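## Task

Place the coaster inside the gray tray, resting upright (not flipped over).

## Robot and tools

Robot: two seven-joint Kinova Gen3 arms, left_arm and right_arm. Each ends in a suction cup instead of fingers. The tracked point of each arm is its cup point, the middle of the cup's rim. The cup opens along that point's own +z axis, so a downward-facing cup has its +z aimed at scene -z. About 3 cm back from the rim the tool body widens to roughly 5 cm sideways, so leave room around it.

Frame: all positions, orientations and offsets use the scene frame. Its origin is at table-top height, halfway between the two nominal arm bases. +z points up, +x points out over the table, and left_arm sits on the +y side. Camera left and right do not match these names. Measured bases: left_arm near (-0.054, +0.373, +0.030) m, right_arm near (+0.021, -0.307, +0.030) m. Reported cup positions may be off by a few centimetres, more when reaching far.

The row. Every motion command is a row of 14 numbers, all in [-1, 1], covering both arms even if one stays still. Order: left dx, dy, dz, rx, ry, rz, left suction, then right dx, dy, dz, rx, ry, rz, right suction. The first six of each arm are an offset, not a pose: they are measured from that arm's Hand target as it stood when the action or call began, along scene axes. 1.0 equals 0.6 m of travel or 180 degrees. rx, ry, rz form one rotation vector, turning the cup about its own position. All zeros means stay at (and re-request) the current Hand target. Suction is an absolute level, not an offset: 1 is full vacuum (about 55 kPa), a fraction asks for part of it, and 0.05 or less switches it off. To keep a cup as it is, resend the last suction value.

execute_actions: actions is a list of actions; each action is a table of up to 15 rows, one per 1/30 s step. Every row counts from the action's starting Hand target, not from the row before; a short table repeats its final row. cameras: list of names, ["all"], or [] for none. An empty actions list returns state plus all images.

move: target is one row or up to 15 rows, each row again an offset from the same starting Hand targets. The cup points travel in straight lines and finish together. speed: m/s, 0.002 to 0.5, default 0.25 (rotation capped at twice that in rad/s and at 0.873 rad/s); one value or one per target. blend: corner rounding in metres for multi-row lists; 0 means stop at each. blocking=false returns early while motion continues. Moves do not avoid obstacles or the other arm, and fast moves overshoot and lag. The result adds a move: line saying done, off_target, moving, held or fault, plus limits such as paced (pose clipped) or held (steps withheld). done means within 3 mm and 2 degrees; neither done nor off_target tells you about contact.

wait: seconds 0 to 10; arms keep their last command. stop: brakes a running move. zoom_image: camera is cam_left_wrist or cam_right_wrist (both 896x504), region [x0, y0, x1, y1] in pixels from the top-left, at most 504 by 504, only on the latest image. clear_fault: arm is left_arm or right_arm; only after a reported torque fault. read_manual gives licence text only. finished_scene: pass the current scene number once the goal holds with the robot let go; after ending scene 1, make no further call in that reply.

Reading results: end_effector_position (m) and end_effector_quat_wxyz per arm; Hand target is the last commanded pose after clipping, and the base for the next offsets. The cup often stops short of it; if so, send the gap as an offset. suction_measured shows reached vacuum (near 0 means no seal); part_present turns 1 at 0.50 and back to 0 below 0.45. Also shown: joint positions, velocities, torques, flange force (tool frame), motor temperatures, Tool commands, and for action calls some step positions.

Picking: switch suction on and press the 31 mm rim flat onto a smooth, closed patch of the object, away from its edges, holes and seams. Under vacuum the cup shortens, so the part rides up to 13 mm nearer the tool. Release by setting the part down on its support, switching suction off, letting the vacuum drain, then lifting at least 20 mm. A cup sealed to the table holds the tool; switch off suction to free it.

Cautions: each step limits orientation change to 32 degrees from the current one; big turns may swing the elbow. Arms are stiff, so a target a few mm beyond a solid surface presses hard; approach slowly and back off by commanding a target above the cup point. Hard hits or joint torque over limits (104.5 N m big joints, 51.3 N m wrist joints) or 5 degrees off plan trigger a torque fault that halts the arm until clear_fault. Keep the arms from touching each other. Never let objects drop, fall off the table, or be released while moving. Holding loads, outstretched poses or pushing into things heat motors: a MOTOR HOT line appears at 60 °C and at 75 °C the arm sags and stops for 30 to 60 s. Objects may occasionally be nudged by outside pushes, so check with cameras before grasping.

Each tool is called after "Emit:" by a JSON object that holds its "op" and its "data", one argument or row to a line.

## Session

Emit:
{"op": "execute_actions", "data": {
  "actions": []
}}

Scene clock: 0.00 s.
left_arm: end_effector_position=(+0.1744, +0.2532, +0.1343) suction_measured=0.00 part_present=0 end_effector_quat_wxyz=(-0.375, +0.728, +0.476, +0.322) | right_arm: end_effector_position=(+0.5272, -0.1061, +0.2833) suction_measured=0.00 part_present=0 end_effector_quat_wxyz=(-0.303, +0.935, +0.183, +0.006)
Joint positions: left_arm=[0.789 0.924 0.316 2.005 -0.764 1.375 -3.397] | right_arm=[-0.088 0.652 -0.099 1.384 -0.603 1.196 0.488]
Joint velocities: within noise
Joint torques (N m): no reading
Motor temperatures (°C): left_arm=[37 33 36 41 43 40 43] | right_arm=[32 36 36 37 44 44 43]
Flange force (N): no reading
Hand target: left_arm +0.1744, +0.2532, +0.1343; -0.375, +0.728, +0.476, +0.322 | right_arm +0.5272, -0.1061, +0.2833; -0.303, +0.935, +0.183, +0.006
Tool commands: left_gripper/suction=+0.0 right_gripper/suction=+0.0

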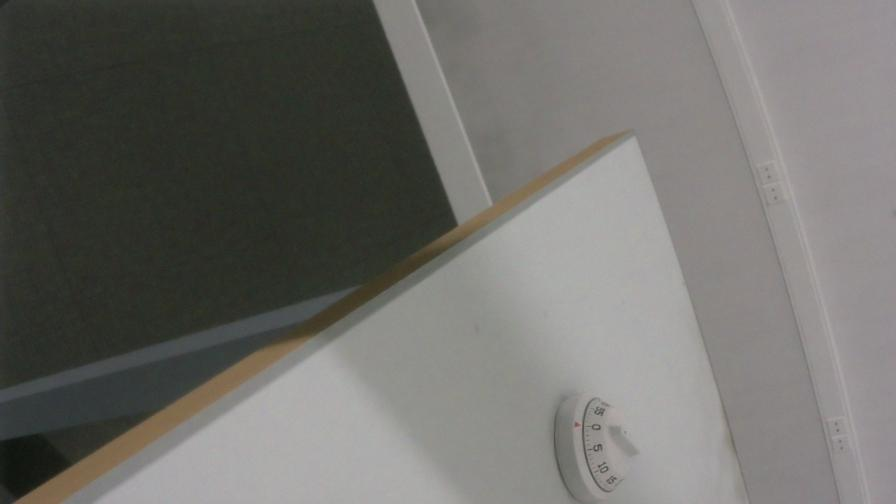

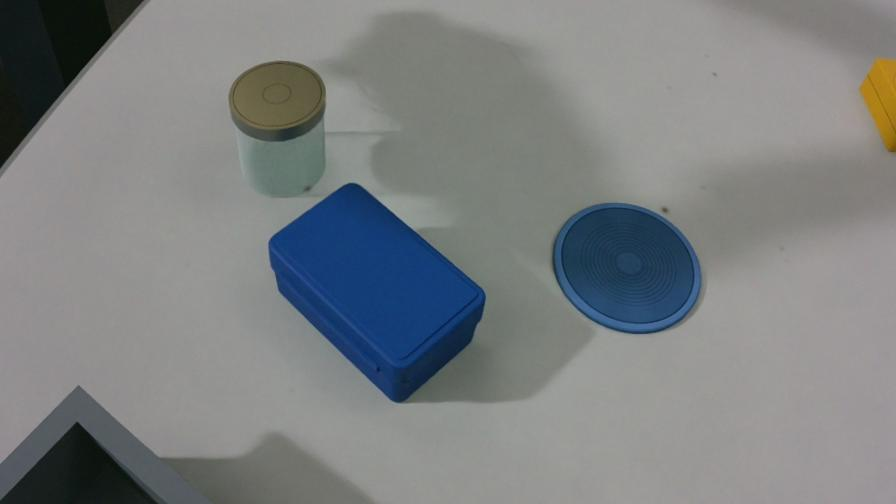

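Emit:
{"op": "zoom_image", "data": {
  "camera": "cam_right_wrist",
  "region": [528, 188, 728, 348]
}}

Emit:
{"op": "zoom_image", "data": {
  "camera": "cam_right_wrist",
  "region": [0, 350, 220, 504]
}}

Scaled by 2.520 from the camera's 896x504 image, which has a finer 1280x720 frame.

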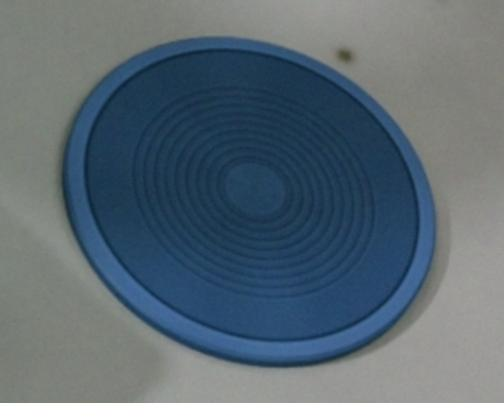

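Scaled by 2.291 from the camera's 896x504 image, which has a finer 1280x720 frame.

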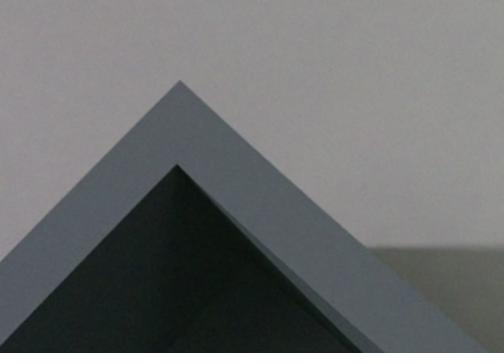

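Emit:
{"op": "move", "data": {
  "target": [0,0,0,0,0,0,0, -0.212,0.0935,0.3612,-0.1975,0.0039,-0.1193,0],
  "cameras": ["all"]
}}

Scene clock: 56.37 s.
left_arm: end_effector_position=(+0.1744, +0.2532, +0.1343) suction_measured=0.00 part_present=0 end_effector_quat_wxyz=(-0.375, +0.728, +0.476, +0.322) | right_arm: end_effector_position=(+0.4000, -0.0500, +0.5000) suction_measured=0.00 part_present=0 end_effector_quat_wxyz=(+0.000, +1.000, -0.001, +0.000)
Joint positions: left_arm=[0.789 0.924 0.316 2.005 -0.764 1.375 -3.397] | right_arm=[-0.704 0.366 0.063 0.987 -0.023 1.789 -0.633]
Joint torques (N m): left_arm=[-0.37 -14.07 1.24 -1.5 0.12 1.54 -0.48] | right_arm=[0.96 -12.67 0.62 -9.4 0 -0.19 0.38]
Flange force (N): left_arm=[0.1 -3.5 2.8] | right_arm=[-11.3 4.2 10.4]
Hand target: left_arm +0.1744, +0.2532, +0.1343; -0.375, +0.728, +0.476, +0.322 | right_arm +0.4000, -0.0500, +0.5000; +0.000, +1.000, -0.001, +0.000
Off the commanded pose: left_arm 0.000 m, 0 deg | right_arm 0.000 m, 0 deg.
move: done

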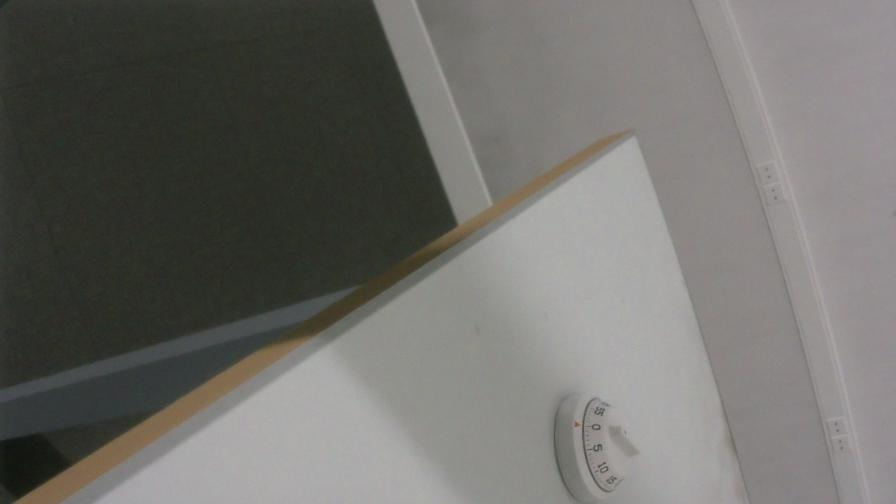

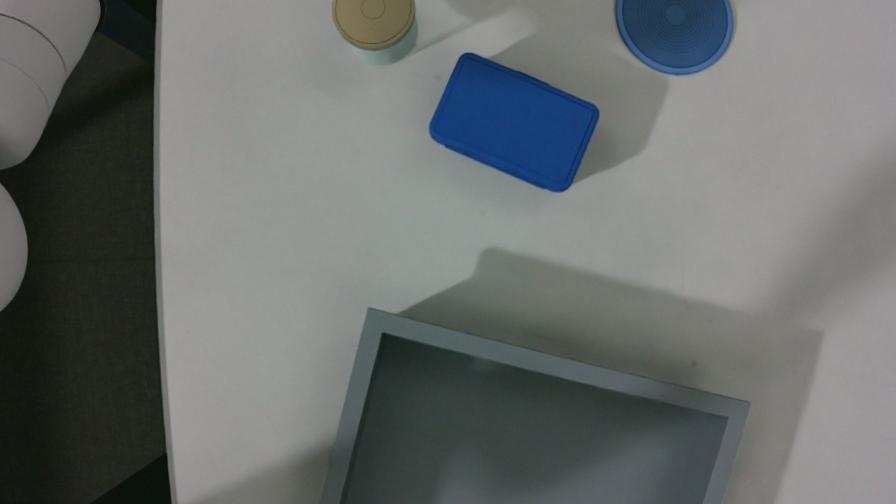

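Emit:
{"op": "move", "data": {
  "target": [
    [0.126,-0.0053,0.4428,-0.13,0.11,-0.167,0, 0.033,-0.333,0,0,0,0,0],
    [0.7093,-0.1553,0.4428,-0.263,0.2257,-0.3338,0, 0.033,-0.333,0,0,0,0,0]
  ],
  "blend": 0.05,
  "cameras": ["all"]
}}

Scene clock: 101.67 s.
left_arm: end_effector_position=(+0.5991, +0.1604, +0.3995) suction_measured=0.00 part_present=0 end_effector_quat_wxyz=(+0.025, +0.997, +0.001, +0.076) | right_arm: end_effector_position=(+0.4198, -0.2498, +0.5000) suction_measured=0.00 part_present=0 end_effector_quat_wxyz=(+0.000, +1.000, -0.001, +0.000)
Joint positions: left_arm=[0.276 1.059 0.543 0.035 -0.528 1.892 -5.99] | right_arm=[-0.353 0.221 0.18 1.193 -0.039 1.731 -0.167]
Joint torques (N m): left_arm=[-0.35 -21.74 0.6 -6.67 0.24 0.02 -0.55] | right_arm=[1 -10.09 0.75 -9.4 0 -0.12 0.38]
Flange force (N): left_arm=no reading | right_arm=[-10.4 -1.7 9.4]
Hand target: left_arm +0.6000, +0.1601, +0.4000; +0.000, +1.000, +0.000, +0.000 | right_arm +0.4198, -0.2498, +0.5000; +0.000, +1.000, -0.001, +0.000
Off the commanded pose: left_arm 0.001 m, 9 deg | right_arm 0.000 m, 0 deg.
elbow stopped short (left arm): the move would have taken joint 4 (elbow) straighter than the controller allows.
move: off_target (left_arm)

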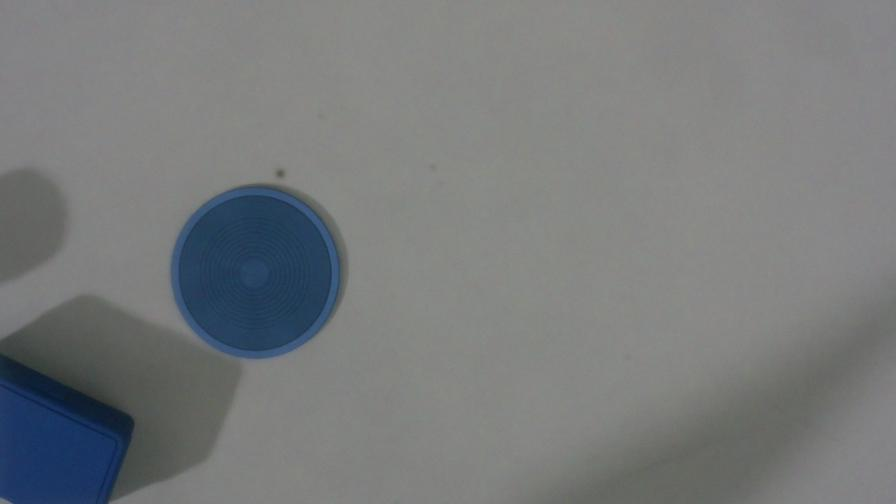

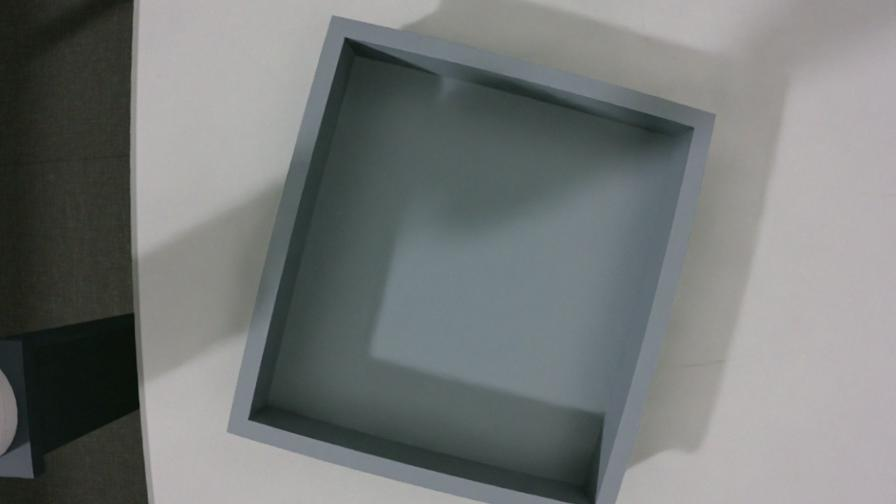

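Emit:
{"op": "move", "data": {
  "target": [-0.1333,-0.05,-0.25,0,0,0,0, 0,0,0,0,0,0,0],
  "cameras": ["cam_left_wrist"]
}}

Scene clock: 132.43 s.
left_arm: end_effector_position=(+0.5200, +0.1300, +0.2500) suction_measured=0.00 part_present=0 end_effector_quat_wxyz=(+0.000, +1.000, +0.000, +0.000) | right_arm: end_effector_position=(+0.4198, -0.2498, +0.5000) suction_measured=0.00 part_present=0 end_effector_quat_wxyz=(+0.000, +1.000, -0.001, +0.000)
Joint positions: left_arm=[0.141 0.903 0.583 0.951 -0.454 1.395 -5.675] | right_arm=[-0.353 0.221 0.18 1.193 -0.039 1.731 -0.167]
Joint torques (N m): left_arm=[-0.3 -19.86 2.93 -7.35 0.07 0.29 -0.4] | right_arm=[0.96 -10.09 0.67 -9.52 -0.01 -0.13 0.37]
Flange force (N): left_arm=[-6.9 -1.7 3.4] | right_arm=[-10.7 -1.6 9.8]
Hand target: left_arm +0.5200, +0.1301, +0.2500; +0.000, +1.000, +0.000, +0.000 | right_arm +0.4198, -0.2498, +0.5000; +0.000, +1.000, -0.001, +0.000
Off the commanded pose: left_arm 0.000 m, 0 deg | right_arm 0.000 m, 0 deg.
move: done
Images, in order (width x height): cam_left_wrist 896x504.

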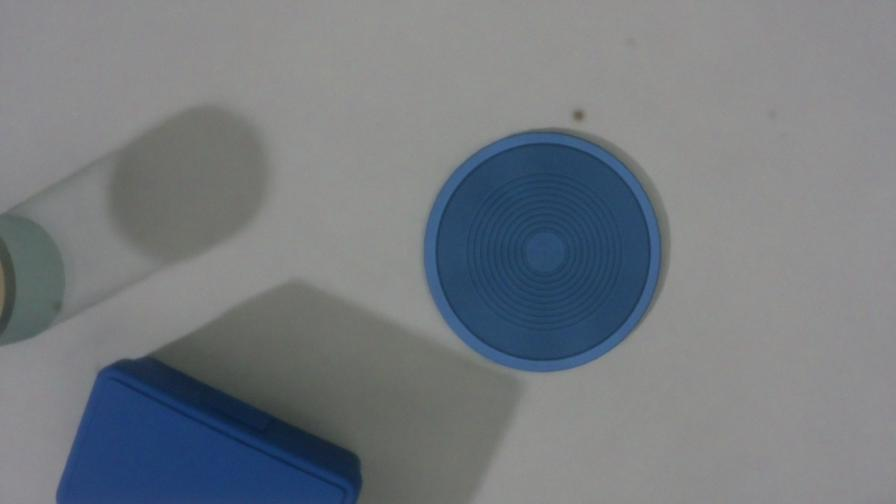

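Emit:
{"op": "move", "data": {
  "target": [0.0792,0,-0.1667,0,0,0,0, 0,0,0,0,0,0,0],
  "cameras": ["cam_left_wrist"]
}}

Scene clock: 141.53 s.
left_arm: end_effector_position=(+0.5675, +0.1301, +0.1500) suction_measured=0.00 part_present=0 end_effector_quat_wxyz=(+0.000, +1.000, +0.000, +0.000) | right_arm: end_effector_position=(+0.4198, -0.2498, +0.5000) suction_measured=0.00 part_present=0 end_effector_quat_wxyz=(+0.000, +1.000, -0.001, +0.000)
Joint positions: left_arm=[0.162 1.108 0.547 0.829 -0.502 1.304 -5.718] | right_arm=[-0.353 0.221 0.18 1.193 -0.039 1.731 -0.167]
Joint torques (N m): left_arm=[-0.34 -21.97 2.89 -6.93 0.03 0.28 -0.41] | right_arm=[0.9 -10.05 0.73 -9.48 -0.05 -0.16 0.32]
Flange force (N): left_arm=[-7.3 -1.7 2.2] | right_arm=[-10.6 -1.4 9.6]
Hand target: left_arm +0.5675, +0.1301, +0.1499; +0.000, +1.000, +0.000, +0.000 | right_arm +0.4198, -0.2498, +0.5000; +0.000, +1.000, -0.001, +0.000
Off the commanded pose: left_arm 0.000 m, 0 deg | right_arm 0.000 m, 0 deg.
move: done
Images, in order (width x height): cam_left_wrist 896x504.

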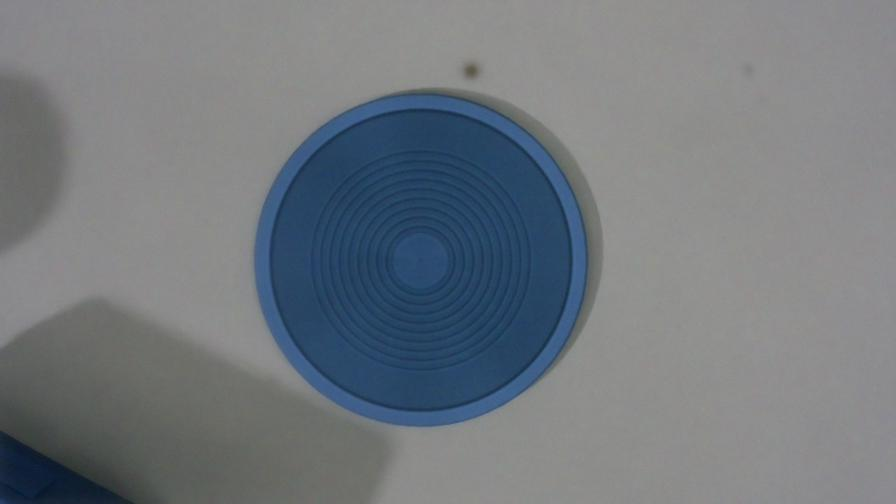

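Emit:
{"op": "move", "data": {
  "target": [-0.015,0.094,0,0,0,0,0, 0,0,0,0,0,0,0],
  "cameras": ["cam_left_wrist"]
}}

Scene clock: 153.27 s.
left_arm: end_effector_position=(+0.5585, +0.1864, +0.1499) suction_measured=0.00 part_present=0 end_effector_quat_wxyz=(+0.000, +1.000, +0.000, +0.000) | right_arm: end_effector_position=(+0.4198, -0.2498, +0.5000) suction_measured=0.00 part_present=0 end_effector_quat_wxyz=(+0.000, +1.000, -0.001, +0.000)
Joint positions: left_arm=[0.047 1.038 0.55 1 -0.5 1.219 -5.754] | right_arm=[-0.353 0.221 0.18 1.193 -0.039 1.731 -0.167]
Joint torques (N m): left_arm=[-0.34 -20.84 3.09 -6.81 0.04 0.27 -0.42] | right_arm=[0.97 -10.04 0.76 -9.49 -0.06 -0.19 0.33]
Flange force (N): left_arm=[-6.7 -0.8 2.0] | right_arm=[-10.7 -1.5 9.5]
Hand target: left_arm +0.5585, +0.1865, +0.1499; +0.000, +1.000, +0.000, +0.000 | right_arm +0.4198, -0.2498, +0.5000; +0.000, +1.000, -0.001, +0.000
Off the commanded pose: left_arm 0.000 m, 0 deg | right_arm 0.000 m, 0 deg.
move: done
Images, in order (width x height): cam_left_wrist 896x504.

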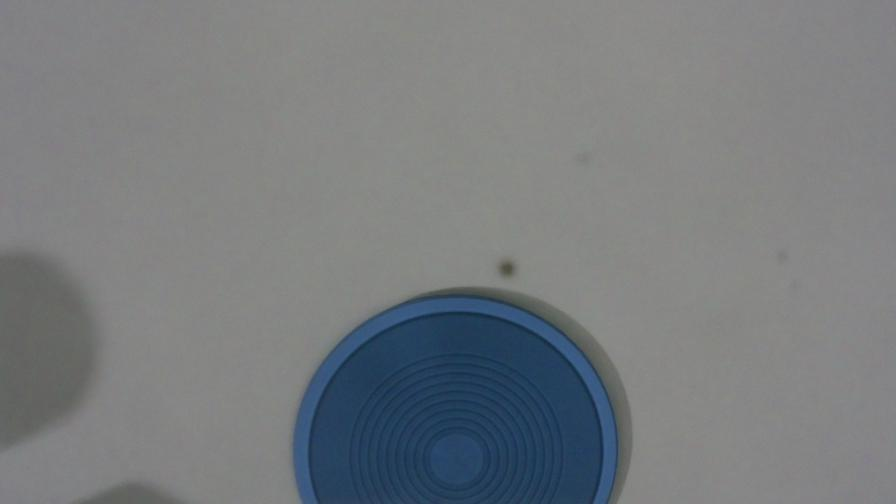

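Emit:
{"op": "move", "data": {
  "target": [
    [0.0108,-0.0137,-0.1667,0,0,0,0, 0,0,0,0,0,0,0],
    [0.0108,-0.0137,-0.1917,0,0,0,1, 0,0,0,0,0,0,0]
  ],
  "speed": [0.15,0.05],
  "cameras": ["cam_left_wrist"]
}}

Scene clock: 177.67 s.
left_arm: end_effector_position=(+0.5650, +0.1782, +0.0349) suction_measured=0.00 part_present=0 end_effector_quat_wxyz=(+0.000, +1.000, +0.000, +0.000) | right_arm: end_effector_position=(+0.4198, -0.2498, +0.5000) suction_measured=0.00 part_present=0 end_effector_quat_wxyz=(+0.000, +1.000, -0.001, +0.000)
Joint positions: left_arm=[0.075 1.21 0.504 1.004 -0.549 1.044 -5.722] | right_arm=[-0.353 0.221 0.18 1.193 -0.039 1.731 -0.167]
Joint torques (N m): left_arm=[-0.37 -21.77 3.19 -6.29 0.04 0.29 -0.42] | right_arm=[0.96 -10.12 0.72 -9.46 -0.01 -0.19 0.41]
Flange force (N): left_arm=[-7.5 -1.1 0.9] | right_arm=[-10.5 -1.7 9.4]
Hand target: left_arm +0.5650, +0.1782, +0.0349; +0.000, +1.000, +0.000, +0.000 | right_arm +0.4198, -0.2498, +0.5000; +0.000, +1.000, -0.001, +0.000
Off the commanded pose: left_arm 0.000 m, 0 deg | right_arm 0.000 m, 0 deg.
move: done
Images, in order (width x height): cam_left_wrist 896x504.

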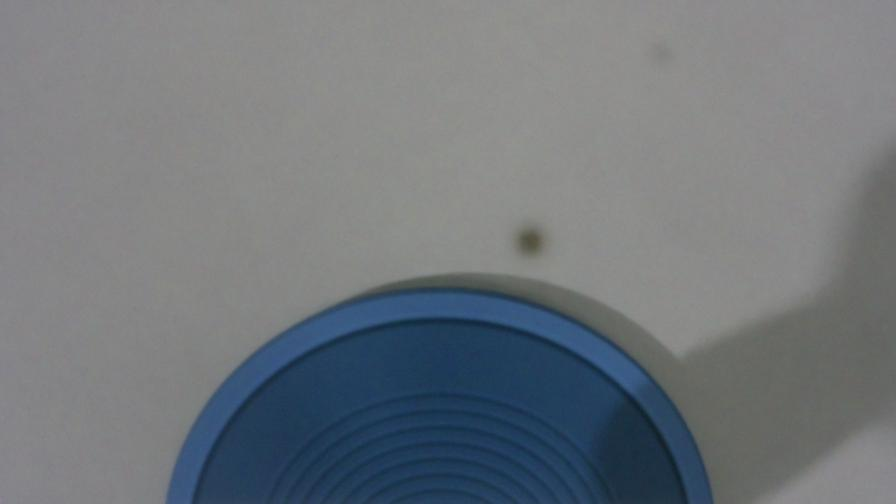

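Emit:
{"op": "move", "data": {
  "target": [0,0,-0.0333,0,0,0,1, 0,0,0,0,0,0,0],
  "speed": 0.03
}}

Emit:
{"op": "move", "data": {
  "target": [0,0,-0.0067,0,0,0,1, 0,0,0,0,0,0,0],
  "speed": 0.02
}}

Scene clock: 197.77 s.
left_arm: end_effector_position=(+0.5650, +0.1782, +0.0150) suction_measured=0.00 part_present=0 end_effector_quat_wxyz=(+0.000, +1.000, +0.000, +0.000) | right_arm: end_effector_position=(+0.4198, -0.2498, +0.5000) suction_measured=0.00 part_present=0 end_effector_quat_wxyz=(+0.000, +1.000, -0.001, +0.000)
Joint positions: left_arm=[0.079 1.241 0.495 1.002 -0.557 1.015 -5.719] | right_arm=[-0.353 0.221 0.18 1.193 -0.039 1.731 -0.167]
Joint torques (N m): left_arm=[-0.34 -21.74 3.11 -6.15 0.07 0.22 -0.42] | right_arm=[0.94 -10.12 0.7 -9.49 -0.02 -0.15 0.36]
Flange force (N): left_arm=[-7.5 -1.1 0.4] | right_arm=[-10.5 -1.5 9.6]
Hand target: left_arm +0.5650, +0.1782, +0.0149; +0.000, +1.000, +0.000, +0.000 | right_arm +0.4198, -0.2498, +0.5000; +0.000, +1.000, -0.001, +0.000
Off the commanded pose: left_arm 0.000 m, 0 deg | right_arm 0.000 m, 0 deg.
move: done

Scene clock: 198.47 s.
left_arm: end_effector_position=(+0.5650, +0.1783, +0.0109) suction_measured=0.00 part_present=0 end_effector_quat_wxyz=(+0.000, +1.000, +0.000, +0.000) | right_arm: end_effector_position=(+0.4198, -0.2498, +0.5000) suction_measured=0.00 part_present=0 end_effector_quat_wxyz=(+0.000, +1.000, -0.001, +0.000)
Joint positions: left_arm=[0.079 1.248 0.494 1.001 -0.559 1.009 -5.718] | right_arm=[-0.353 0.221 0.18 1.193 -0.039 1.731 -0.167]
Joint torques (N m): left_arm=[-0.31 -21.82 3.16 -6.12 0.05 0.27 -0.42] | right_arm=[0.85 -10.03 0.75 -9.49 -0.01 -0.09 0.35]
Flange force (N): left_arm=[-7.5 -1.2 0.5] | right_arm=[-10.7 -1.3 9.8]
Hand target: left_arm +0.5650, +0.1783, +0.0109; +0.000, +1.000, +0.000, +0.000 | right_arm +0.4198, -0.2498, +0.5000; +0.000, +1.000, -0.001, +0.000
Off the commanded pose: left_arm 0.000 m, 0 deg | right_arm 0.000 m, 0 deg.
move: done

Emit:
{"op": "move", "data": {
  "target": [0,0,-0.0067,0,0,0,1, 0,0,0,0,0,0,0],
  "speed": 0.02,
  "cameras": ["cam_left_wrist"]
}}

Emit:
{"op": "move", "data": {
  "target": [0,0,-0.005,0,0,0,1, 0,0,0,0,0,0,0],
  "speed": 0.02
}}

Emit:
{"op": "move", "data": {
  "target": [0,0,-0.005,0,0,0,1, 0,0,0,0,0,0,0],
  "speed": 0.02
}}

Scene clock: 202.57 s.
left_arm: end_effector_position=(+0.5650, +0.1783, +0.0069) suction_measured=0.00 part_present=0 end_effector_quat_wxyz=(+0.000, +1.000, +0.000, +0.000) | right_arm: end_effector_position=(+0.4198, -0.2498, +0.5000) suction_measured=0.00 part_present=0 end_effector_quat_wxyz=(+0.000, +1.000, -0.001, +0.000)
Joint positions: left_arm=[0.08 1.254 0.492 1 -0.56 1.004 -5.718] | right_arm=[-0.353 0.221 0.18 1.193 -0.039 1.731 -0.167]
Joint torques (N m): left_arm=[-0.39 -21.85 3.15 -6.12 0.05 0.27 -0.43] | right_arm=[0.97 -10.1 0.68 -9.43 -0.05 -0.12 0.39]
Flange force (N): left_arm=[-7.6 -1.1 0.5] | right_arm=[-10.4 -1.7 9.5]
Hand target: left_arm +0.5650, +0.1783, +0.0069; +0.000, +1.000, +0.000, +0.000 | right_arm +0.4198, -0.2498, +0.5000; +0.000, +1.000, -0.001, +0.000
Off the commanded pose: left_arm 0.000 m, 0 deg | right_arm 0.000 m, 0 deg.
move: done
Images, in order (width x height): cam_left_wrist 896x504.

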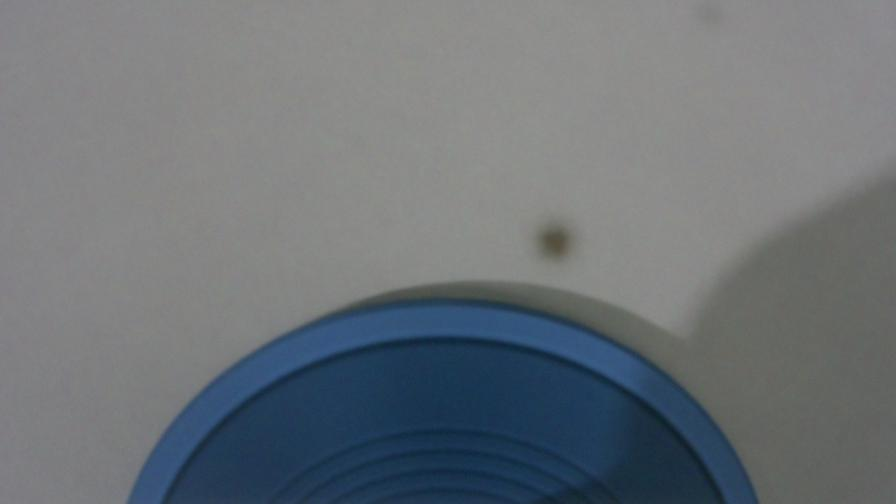

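Scene clock: 203.27 s.
left_arm: end_effector_position=(+0.5650, +0.1783, +0.0039) suction_measured=0.38 part_present=0 end_effector_quat_wxyz=(+0.000, +1.000, +0.000, +0.000) | right_arm: end_effector_position=(+0.4198, -0.2498, +0.5000) suction_measured=0.00 part_present=0 end_effector_quat_wxyz=(+0.000, +1.000, -0.001, +0.000)
Joint positions: left_arm=[0.081 1.259 0.491 0.999 -0.561 1 -5.717] | right_arm=[-0.353 0.221 0.18 1.193 -0.039 1.731 -0.167]
Joint torques (N m): left_arm=[-0.38 -22.06 3.17 -6.17 0.05 0.24 -0.41] | right_arm=[1 -10.05 0.68 -9.51 -0.07 -0.11 0.34]
Flange force (N): left_arm=[-7.5 -1.1 0.7] | right_arm=[-10.8 -1.5 9.8]
Hand target: left_arm +0.5650, +0.1783, +0.0039; +0.000, +1.000, +0.000, +0.000 | right_arm +0.4198, -0.2498, +0.5000; +0.000, +1.000, -0.001, +0.000
Off the commanded pose: left_arm 0.000 m, 0 deg | right_arm 0.000 m, 0 deg.
move: done

Scene clock: 203.97 s.
left_arm: end_effector_position=(+0.5650, +0.1783, +0.0009) suction_measured=0.94 part_present=1 end_effector_quat_wxyz=(+0.000, +1.000, +0.000, +0.000) | right_arm: end_effector_position=(+0.4198, -0.2498, +0.5000) suction_measured=0.00 part_present=0 end_effector_quat_wxyz=(+0.000, +1.000, -0.001, +0.000)
Joint positions: left_arm=[0.081 1.264 0.49 0.998 -0.563 0.996 -5.717] | right_arm=[-0.353 0.221 0.18 1.193 -0.039 1.731 -0.167]
Joint torques (N m): left_arm=[-0.34 -22.12 3.18 -6.13 0.05 0.27 -0.39] | right_arm=[0.92 -10.08 0.67 -9.45 -0.03 -0.16 0.36]
Flange force (N): left_arm=[-7.4 -1.2 0.8] | right_arm=[-10.5 -1.5 9.4]
Hand target: left_arm +0.5650, +0.1783, +0.0009; +0.000, +1.000, +0.000, +0.000 | right_arm +0.4198, -0.2498, +0.5000; +0.000, +1.000, -0.001, +0.000
Off the commanded pose: left_arm 0.000 m, 0 deg | right_arm 0.000 m, 0 deg.
move: done

Emit:
{"op": "move", "data": {
  "target": [0,0,0.0833,0,0,0,1, 0,0,0,0,0,0,0],
  "speed": 0.05,
  "cameras": ["cam_left_wrist"]
}}

Scene clock: 223.53 s.
left_arm: end_effector_position=(+0.5650, +0.1782, +0.0509) suction_measured=0.99 part_present=1 end_effector_quat_wxyz=(+0.000, +1.000, +0.000, +0.000) | right_arm: end_effector_position=(+0.4198, -0.2498, +0.5000) suction_measured=0.00 part_present=0 end_effector_quat_wxyz=(+0.000, +1.000, -0.001, +0.000)
Joint positions: left_arm=[0.073 1.187 0.51 1.004 -0.542 1.068 -5.726] | right_arm=[-0.353 0.221 0.18 1.193 -0.039 1.731 -0.167]
Joint torques (N m): left_arm=[-0.35 -21.75 3.18 -6.46 0.03 0.16 -0.45] | right_arm=[0.86 -10.03 0.76 -9.49 -0.08 -0.15 0.34]
Flange force (N): left_arm=[-7.4 -1.1 1.0] | right_arm=[-10.7 -1.3 9.7]
Hand target: left_arm +0.5650, +0.1782, +0.0509; +0.000, +1.000, +0.000, +0.000 | right_arm +0.4198, -0.2498, +0.5000; +0.000, +1.000, -0.001, +0.000
Off the commanded pose: left_arm 0.000 m, 0 deg | right_arm 0.000 m, 0 deg.
move: done
Images, in order (width x height): cam_left_wrist 896x504.

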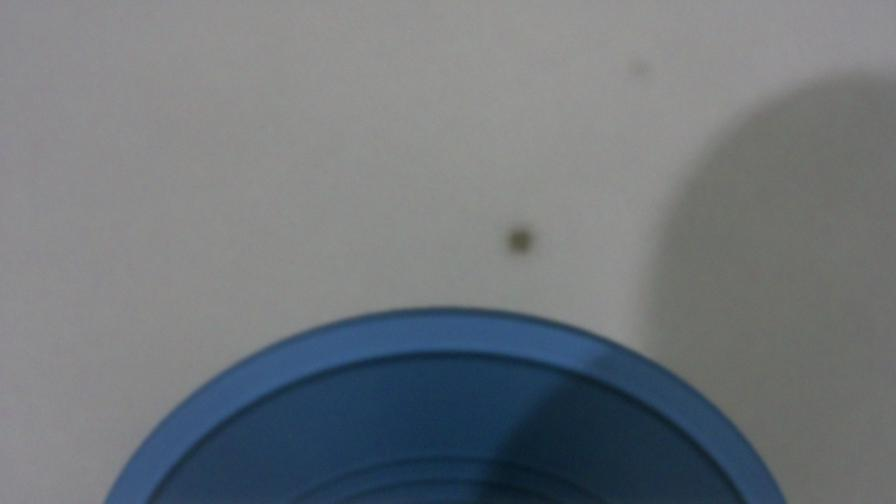

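Emit:
{"op": "move", "data": {
  "target": [
    [-0.025,0,0.4167,0,0,0,1, 0.02,0.02,0,0,0,0,0],
    [-0.1917,-0.247,0.4985,-0.5,0,0,1, 0.0503,0.05,-0.333,0.5,0,0,0]
  ],
  "blend": 0.04,
  "speed": 0.25,
  "cameras": ["all"]
}}

Scene clock: 256.93 s.
left_arm: end_effector_position=(+0.4500, +0.0301, +0.3500) suction_measured=0.99 part_present=1 end_effector_quat_wxyz=(+0.707, +0.707, +0.000, +0.000) | right_arm: end_effector_position=(+0.4500, -0.2198, +0.3002) suction_measured=0.00 part_present=0 end_effector_quat_wxyz=(+0.707, -0.707, +0.001, +0.000)
Joint positions: left_arm=[-0.555 1.449 1.486 1.661 0.296 0.49 -6.486] | right_arm=[0.365 0.888 -0.031 1.782 -1.234 1.712 1.117]
Joint torques (N m): left_arm=[-0.33 -15.93 8.72 -1.9 0.9 0.52 -0.37] | right_arm=[0.94 -15.75 -0.66 -4.97 -0.62 1.35 0.45]
Flange force (N): left_arm=[-3.5 -0.5 0.4] | right_arm=[-6.3 -1.9 5.0]
Hand target: left_arm +0.4500, +0.0300, +0.3500; +0.707, +0.707, +0.000, +0.000 | right_arm +0.4500, -0.2198, +0.3002; +0.707, -0.707, +0.001, +0.000
Off the commanded pose: left_arm 0.000 m, 0 deg | right_arm 0.000 m, 0 deg.
move: done

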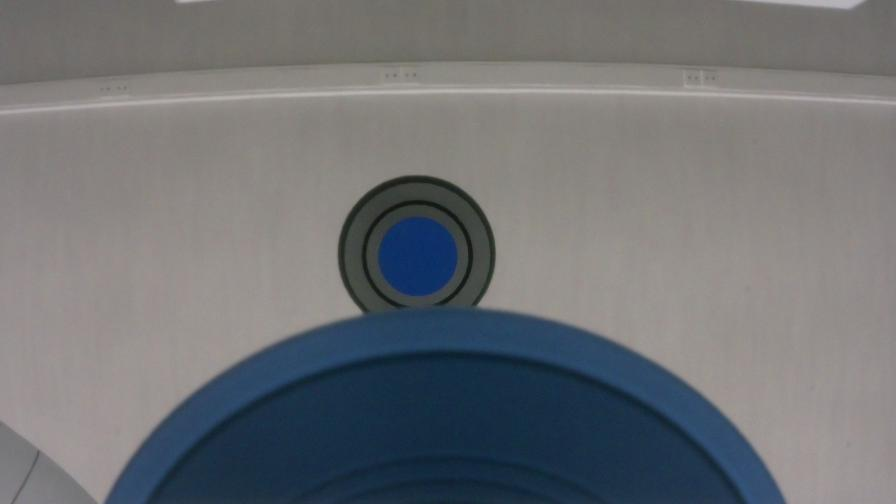

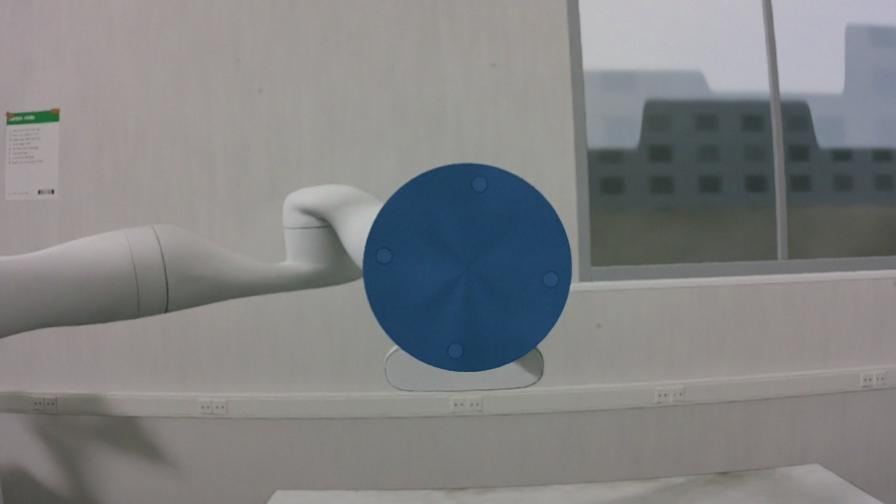

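Emit:
{"op": "move", "data": {
  "target": [0,0,0,0,0,0,1, 0.015,0.25,0.0817,0,0,0,0],
  "speed": 0.2,
  "cameras": ["all"]
}}

Scene clock: 271.13 s.
left_arm: end_effector_position=(+0.4500, +0.0301, +0.3500) suction_measured=0.99 part_present=1 end_effector_quat_wxyz=(+0.707, +0.707, +0.000, +0.000) | right_arm: end_effector_position=(+0.4590, -0.0698, +0.3492) suction_measured=0.00 part_present=0 end_effector_quat_wxyz=(+0.707, -0.707, +0.001, +0.000)
Joint positions: left_arm=[-0.555 1.449 1.486 1.661 0.296 0.49 -6.486] | right_arm=[0.114 0.751 -0.145 1.879 -1.499 1.497 1.049]
Joint torques (N m): left_arm=[-0.35 -15.84 8.72 -1.9 0.85 0.58 -0.4] | right_arm=[0.85 -14.74 -1.12 -5.97 -0.67 1.3 0.36]
Flange force (N): left_arm=[-3.6 -0.2 0.5] | right_arm=[-8.3 -0.9 2.5]
Hand target: left_arm +0.4500, +0.0301, +0.3500; +0.707, +0.707, +0.000, +0.000 | right_arm +0.4590, -0.0698, +0.3492; +0.707, -0.707, +0.001, +0.000
Off the commanded pose: left_arm 0.000 m, 0 deg | right_arm 0.000 m, 0 deg.
move: done

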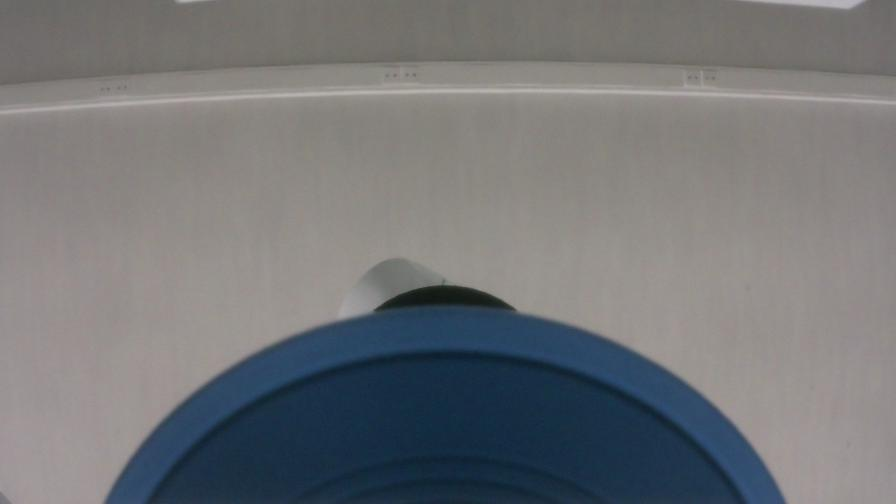

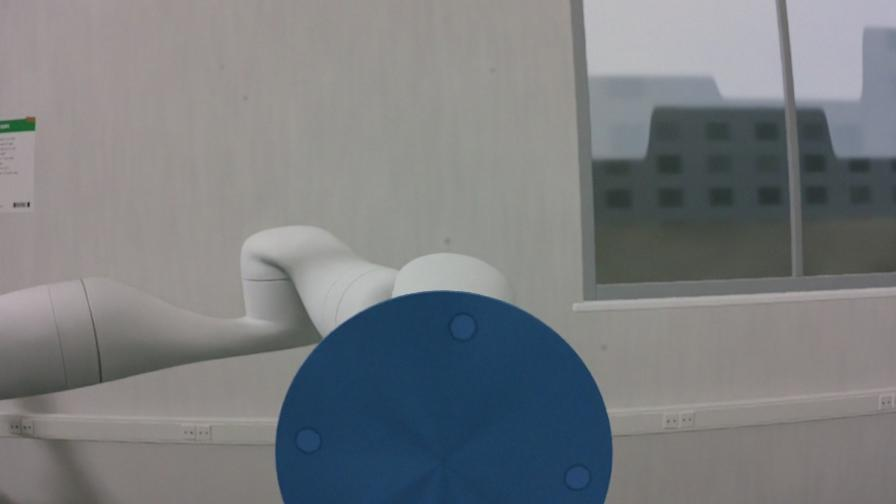

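Emit:
{"op": "move", "data": {
  "target": [
    [0,0,0,0,0,0,1, -0.0057,0.1867,-0.007,0,0,0,0],
    [0,0,0,0,0,0,1, -0.0057,0.2033,-0.007,0,0,0,1]
  ],
  "speed": [0.15,0.03],
  "cameras": ["all"]
}}

Scene clock: 286.20 s.
left_arm: end_effector_position=(+0.4499, +0.0300, +0.3500) suction_measured=0.99 part_present=1 end_effector_quat_wxyz=(+0.707, +0.707, +0.000, +0.000) | right_arm: end_effector_position=(+0.4555, +0.0523, +0.3450) suction_measured=0.91 part_present=1 end_effector_quat_wxyz=(+0.707, -0.707, +0.001, +0.001)
Joint positions: left_arm=[-0.555 1.449 1.486 1.661 0.296 0.49 -6.486] | right_arm=[-0.102 0.771 -0.236 1.869 -1.717 1.306 1.093]
Joint torques (N m): left_arm=[-4.97 -15.93 8.95 -2.7 0.96 0.91 -0.42] | right_arm=[5.73 -14.73 1.96 -6.07 -0.84 0.96 0.4]
Flange force (N): left_arm=[-2.3 -1.2 10.4] | right_arm=[-9.6 -2.0 10.1]
Hand target: left_arm +0.4500, +0.0301, +0.3500; +0.707, +0.707, +0.000, +0.000 | right_arm +0.4556, +0.0522, +0.3450; +0.707, -0.707, +0.001, +0.000
Off the commanded pose: left_arm 0.000 m, 0 deg | right_arm 0.000 m, 0 deg.
move: done

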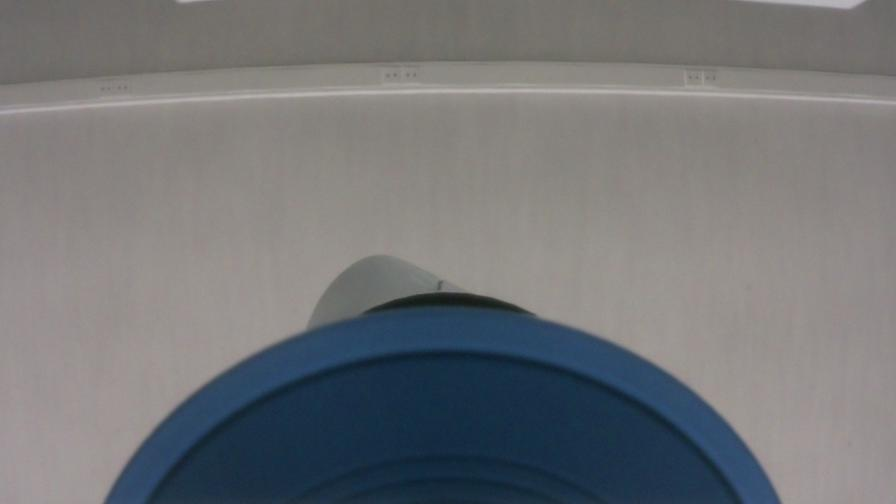

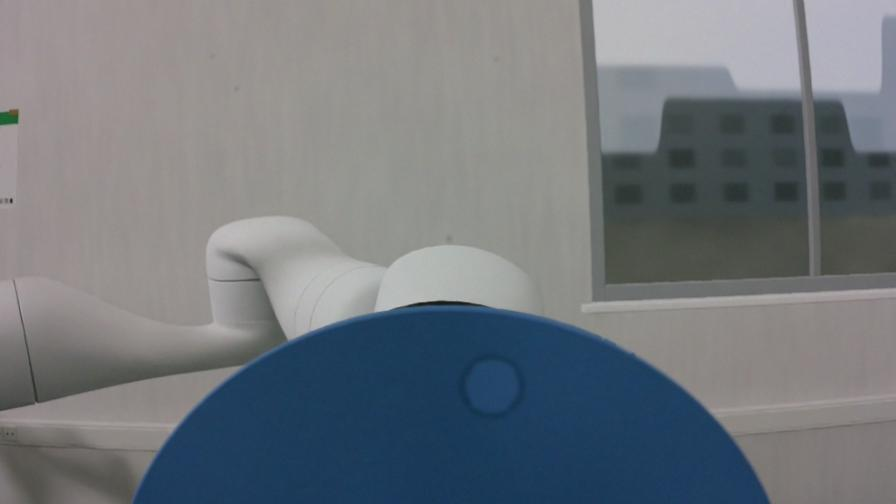

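Emit:
{"op": "execute_actions", "data": {
  "actions": [
    [[0,0,0,0,0,0,0, 0,0,0,0,0,0,1]]
  ]
}}

Emit:
{"op": "move", "data": {
  "target": [
    [0,0.05,0,0,0,0,0, 0,0,0,0,0,0,1],
    [0,0.2,0,0,0,0,0, 0,0,0,0,0,0,1]
  ],
  "speed": [0.04,0.2],
  "cameras": ["all"]
}}

Scene clock: 306.63 s.
left_arm: end_effector_position=(+0.4500, +0.0301, +0.3500) suction_measured=0.00 part_present=0 end_effector_quat_wxyz=(+0.707, +0.707, +0.000, +0.000) | right_arm: end_effector_position=(+0.4556, +0.0522, +0.3450) suction_measured=0.99 part_present=1 end_effector_quat_wxyz=(+0.707, -0.707, +0.001, +0.000)
Joint positions: left_arm=[-0.555 1.449 1.486 1.661 0.296 0.49 -6.486] | right_arm=[-0.102 0.771 -0.236 1.869 -1.717 1.306 1.093]
Joint torques (N m): left_arm=[1.99 -15.71 8.38 -1.21 0.77 0.46 -0.43] | right_arm=[-1.14 -15.72 -3.2 -6.6 -0.75 1.57 0.35]
Hand target: left_arm +0.4500, +0.0301, +0.3500; +0.707, +0.707, +0.000, +0.000 | right_arm +0.4556, +0.0522, +0.3450; +0.707, -0.707, +0.001, +0.000
Off the commanded pose: left_arm 0.000 m, 0 deg | right_arm 0.000 m, 0 deg.
Step readings (end_effector_position of left_arm | right_arm):
0: (+0.4500, +0.0301, +0.3500) | (+0.4556, +0.0522, +0.3450)
1: (+0.4500, +0.0301, +0.3500) | (+0.4556, +0.0522, +0.3450)
2: (+0.4501, +0.0303, +0.3500) | (+0.4558, +0.0519, +0.3449)
4: (+0.4503, +0.0304, +0.3500) | (+0.4559, +0.0518, +0.3449)
8: (+0.4501, +0.0302, +0.3500) | (+0.4557, +0.0520, +0.3450)
15: (+0.4500, +0.0301, +0.3500) | (+0.4556, +0.0522, +0.3450)

Scene clock: 308.43 s.
left_arm: end_effector_position=(+0.4500, +0.1500, +0.3500) suction_measured=0.00 part_present=0 end_effector_quat_wxyz=(+0.707, +0.707, +0.000, +0.000) | right_arm: end_effector_position=(+0.4556, +0.0522, +0.3450) suction_measured=1.00 part_present=1 end_effector_quat_wxyz=(+0.707, -0.707, +0.001, +0.000)
Joint positions: left_arm=[-0.794 1.431 1.465 1.667 0.266 0.726 -6.462] | right_arm=[-0.102 0.771 -0.236 1.869 -1.717 1.306 1.093]
Joint torques (N m): left_arm=[-0.43 -15.47 8.32 -1.92 1.15 0.5 -0.39] | right_arm=[0.89 -15.37 -1.6 -6.29 -0.69 1.35 0.35]
Flange force (N): left_arm=[-3.1 -0.2 1.5] | right_arm=[-8.1 -0.6 0.0]
Hand target: left_arm +0.4500, +0.1501, +0.3500; +0.707, +0.707, +0.000, +0.000 | right_arm +0.4556, +0.0522, +0.3450; +0.707, -0.707, +0.001, +0.000
Off the commanded pose: left_arm 0.000 m, 0 deg | right_arm 0.000 m, 0 deg.
move: done

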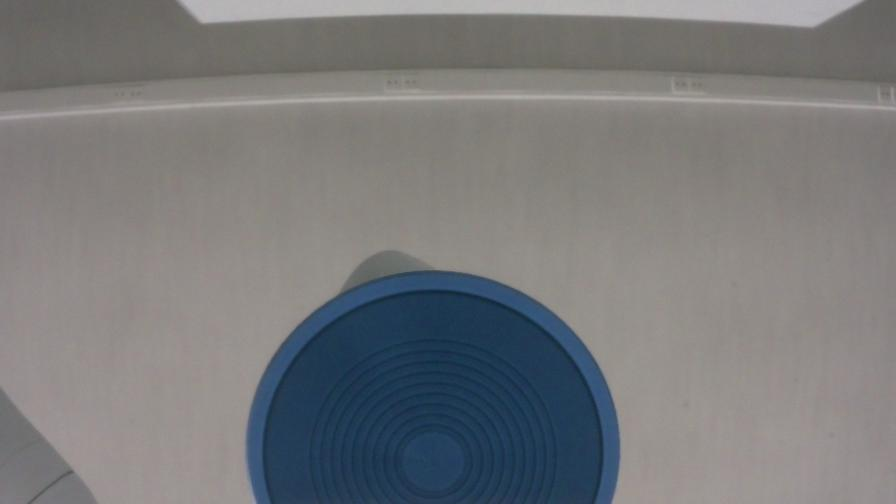

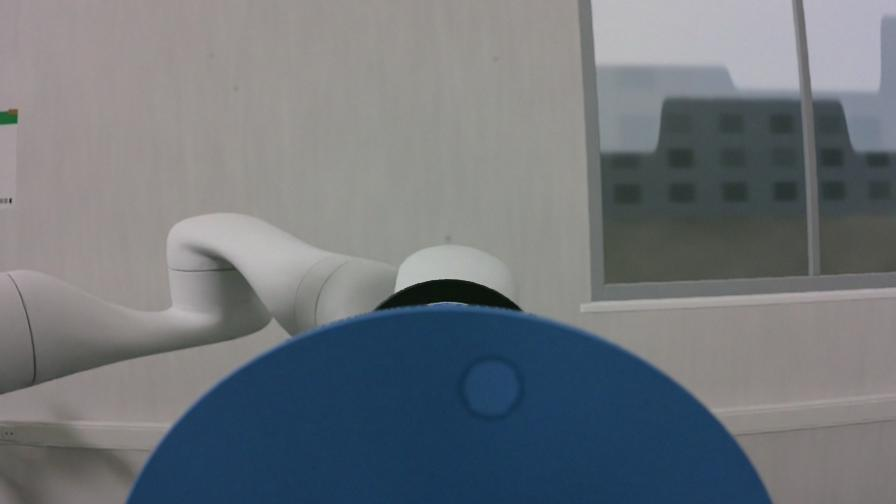

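Emit:
{"op": "move", "data": {
  "target": [
    [-0.003,-0.15,0.0015,0,0,0,0, 0,0,0,0,0,0,1],
    [-0.003,-0.1767,0.0015,0,0,0,1, 0,0,0,0,0,0,1]
  ],
  "speed": [0.15,0.03],
  "cameras": ["all"]
}}

Scene clock: 319.60 s.
left_arm: end_effector_position=(+0.4482, +0.0440, +0.3509) suction_measured=0.00 part_present=0 end_effector_quat_wxyz=(+0.707, +0.707, +0.000, +0.000) | right_arm: end_effector_position=(+0.4556, +0.0522, +0.3450) suction_measured=0.99 part_present=1 end_effector_quat_wxyz=(+0.707, -0.707, +0.001, +0.000)
Joint positions: left_arm=[-0.587 1.445 1.486 1.674 0.294 0.509 -6.484] | right_arm=[-0.102 0.771 -0.236 1.869 -1.717 1.306 1.093]
Joint torques (N m): left_arm=[-0.33 -15.59 8.51 -1.9 0.86 0.53 -0.4] | right_arm=[0.88 -15.41 -1.58 -6.33 -0.72 1.42 0.38]
Flange force (N): left_arm=[-3.5 0.1 0.5] | right_arm=[-8.1 -0.6 0.0]
Hand target: left_arm +0.4482, +0.0440, +0.3509; +0.707, +0.707, +0.000, +0.000 | right_arm +0.4556, +0.0522, +0.3450; +0.707, -0.707, +0.001, +0.000
Off the commanded pose: left_arm 0.000 m, 0 deg | right_arm 0.000 m, 0 deg.
move: done

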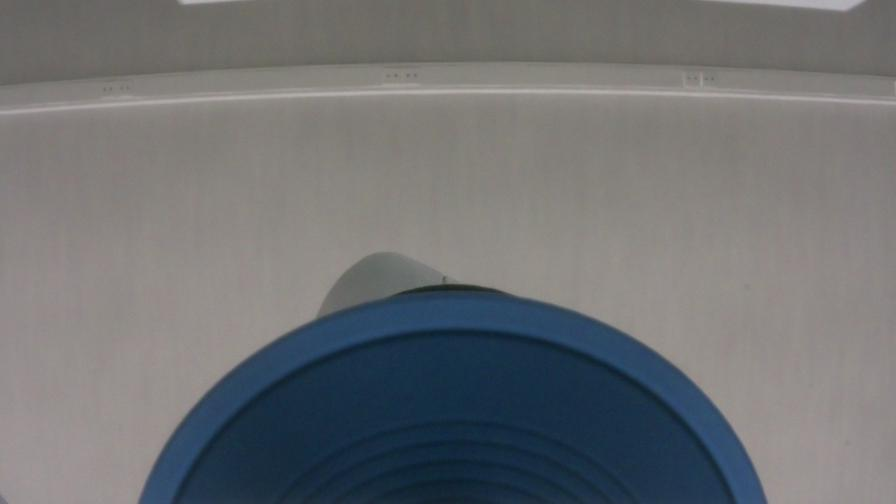

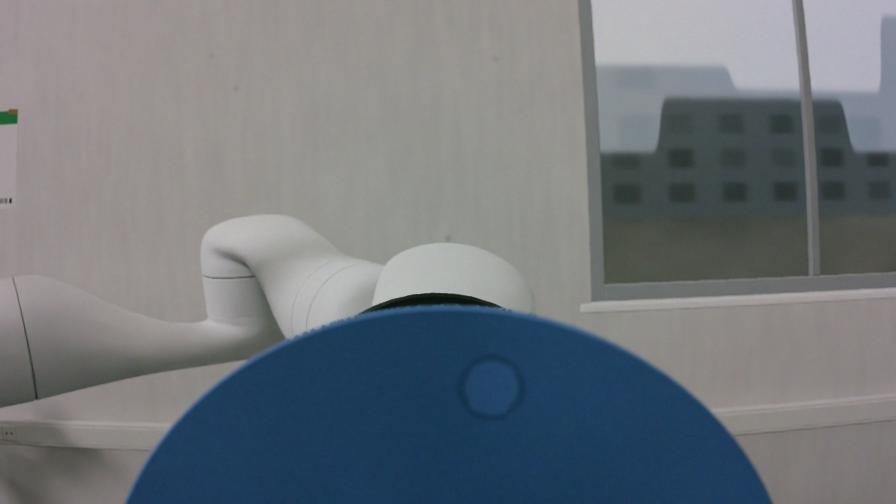

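Emit:
{"op": "move", "data": {
  "target": [0,-0.01,0,0,0,0,1, 0,0,0,0,0,0,1],
  "speed": 0.02
}}

Emit:
{"op": "move", "data": {
  "target": [0,-0.0067,0,0,0,0,1, 0,0,0,0,0,0,1],
  "speed": 0.02,
  "cameras": ["all"]
}}

Scene clock: 324.17 s.
left_arm: end_effector_position=(+0.4481, +0.0380, +0.3509) suction_measured=0.51 part_present=1 end_effector_quat_wxyz=(+0.707, +0.707, +0.000, +0.000) | right_arm: end_effector_position=(+0.4555, +0.0522, +0.3450) suction_measured=1.00 part_present=1 end_effector_quat_wxyz=(+0.707, -0.707, +0.001, +0.000)
Joint positions: left_arm=[-0.574 1.446 1.487 1.671 0.296 0.499 -6.485] | right_arm=[-0.102 0.771 -0.236 1.869 -1.717 1.306 1.093]
Joint torques (N m): left_arm=[-3.87 -15.78 8.84 -2.45 0.92 0.9 -0.42] | right_arm=[4.69 -14.87 1.34 -6.2 -0.85 1.07 0.34]
Flange force (N): left_arm=[-2.4 -0.9 8.3] | right_arm=[-9.7 -1.6 7.9]
Hand target: left_arm +0.4482, +0.0380, +0.3509; +0.707, +0.707, +0.000, +0.000 | right_arm +0.4556, +0.0522, +0.3450; +0.707, -0.707, +0.001, +0.000
Off the commanded pose: left_arm 0.000 m, 0 deg | right_arm 0.000 m, 0 deg.
move: done

Scene clock: 324.87 s.
left_arm: end_effector_position=(+0.4482, +0.0340, +0.3509) suction_measured=0.88 part_present=1 end_effector_quat_wxyz=(+0.707, +0.707, +0.001, +0.000) | right_arm: end_effector_position=(+0.4555, +0.0522, +0.3450) suction_measured=0.99 part_present=1 end_effector_quat_wxyz=(+0.707, -0.707, +0.001, +0.000)
Joint positions: left_arm=[-0.566 1.446 1.487 1.67 0.296 0.492 -6.486] | right_arm=[-0.102 0.771 -0.236 1.869 -1.717 1.306 1.093]
Joint torques (N m): left_arm=[-5.71 -16.07 9.45 -2.38 1.04 1.2 -0.42] | right_arm=[7.17 -14.27 3.15 -6.14 -1.03 0.63 0.37]
Flange force (N): left_arm=[-0.6 -2.1 12.6] | right_arm=[-10.9 -2.9 12.4]
Hand target: left_arm +0.4482, +0.0340, +0.3509; +0.707, +0.707, +0.001, +0.000 | right_arm +0.4556, +0.0522, +0.3450; +0.707, -0.707, +0.001, +0.000
Off the commanded pose: left_arm 0.000 m, 0 deg | right_arm 0.000 m, 0 deg.
move: done

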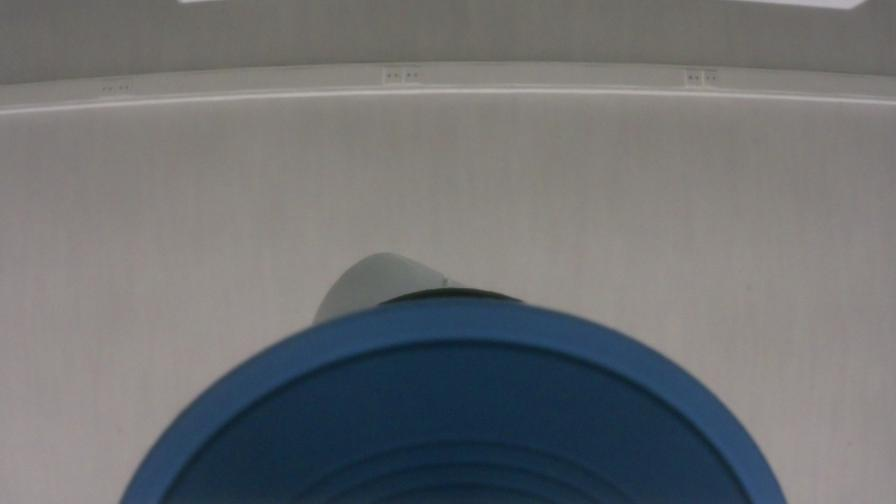

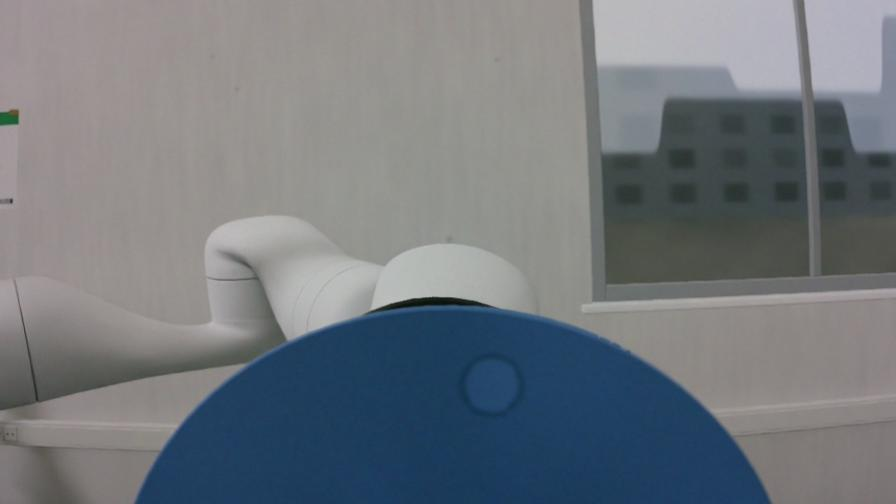

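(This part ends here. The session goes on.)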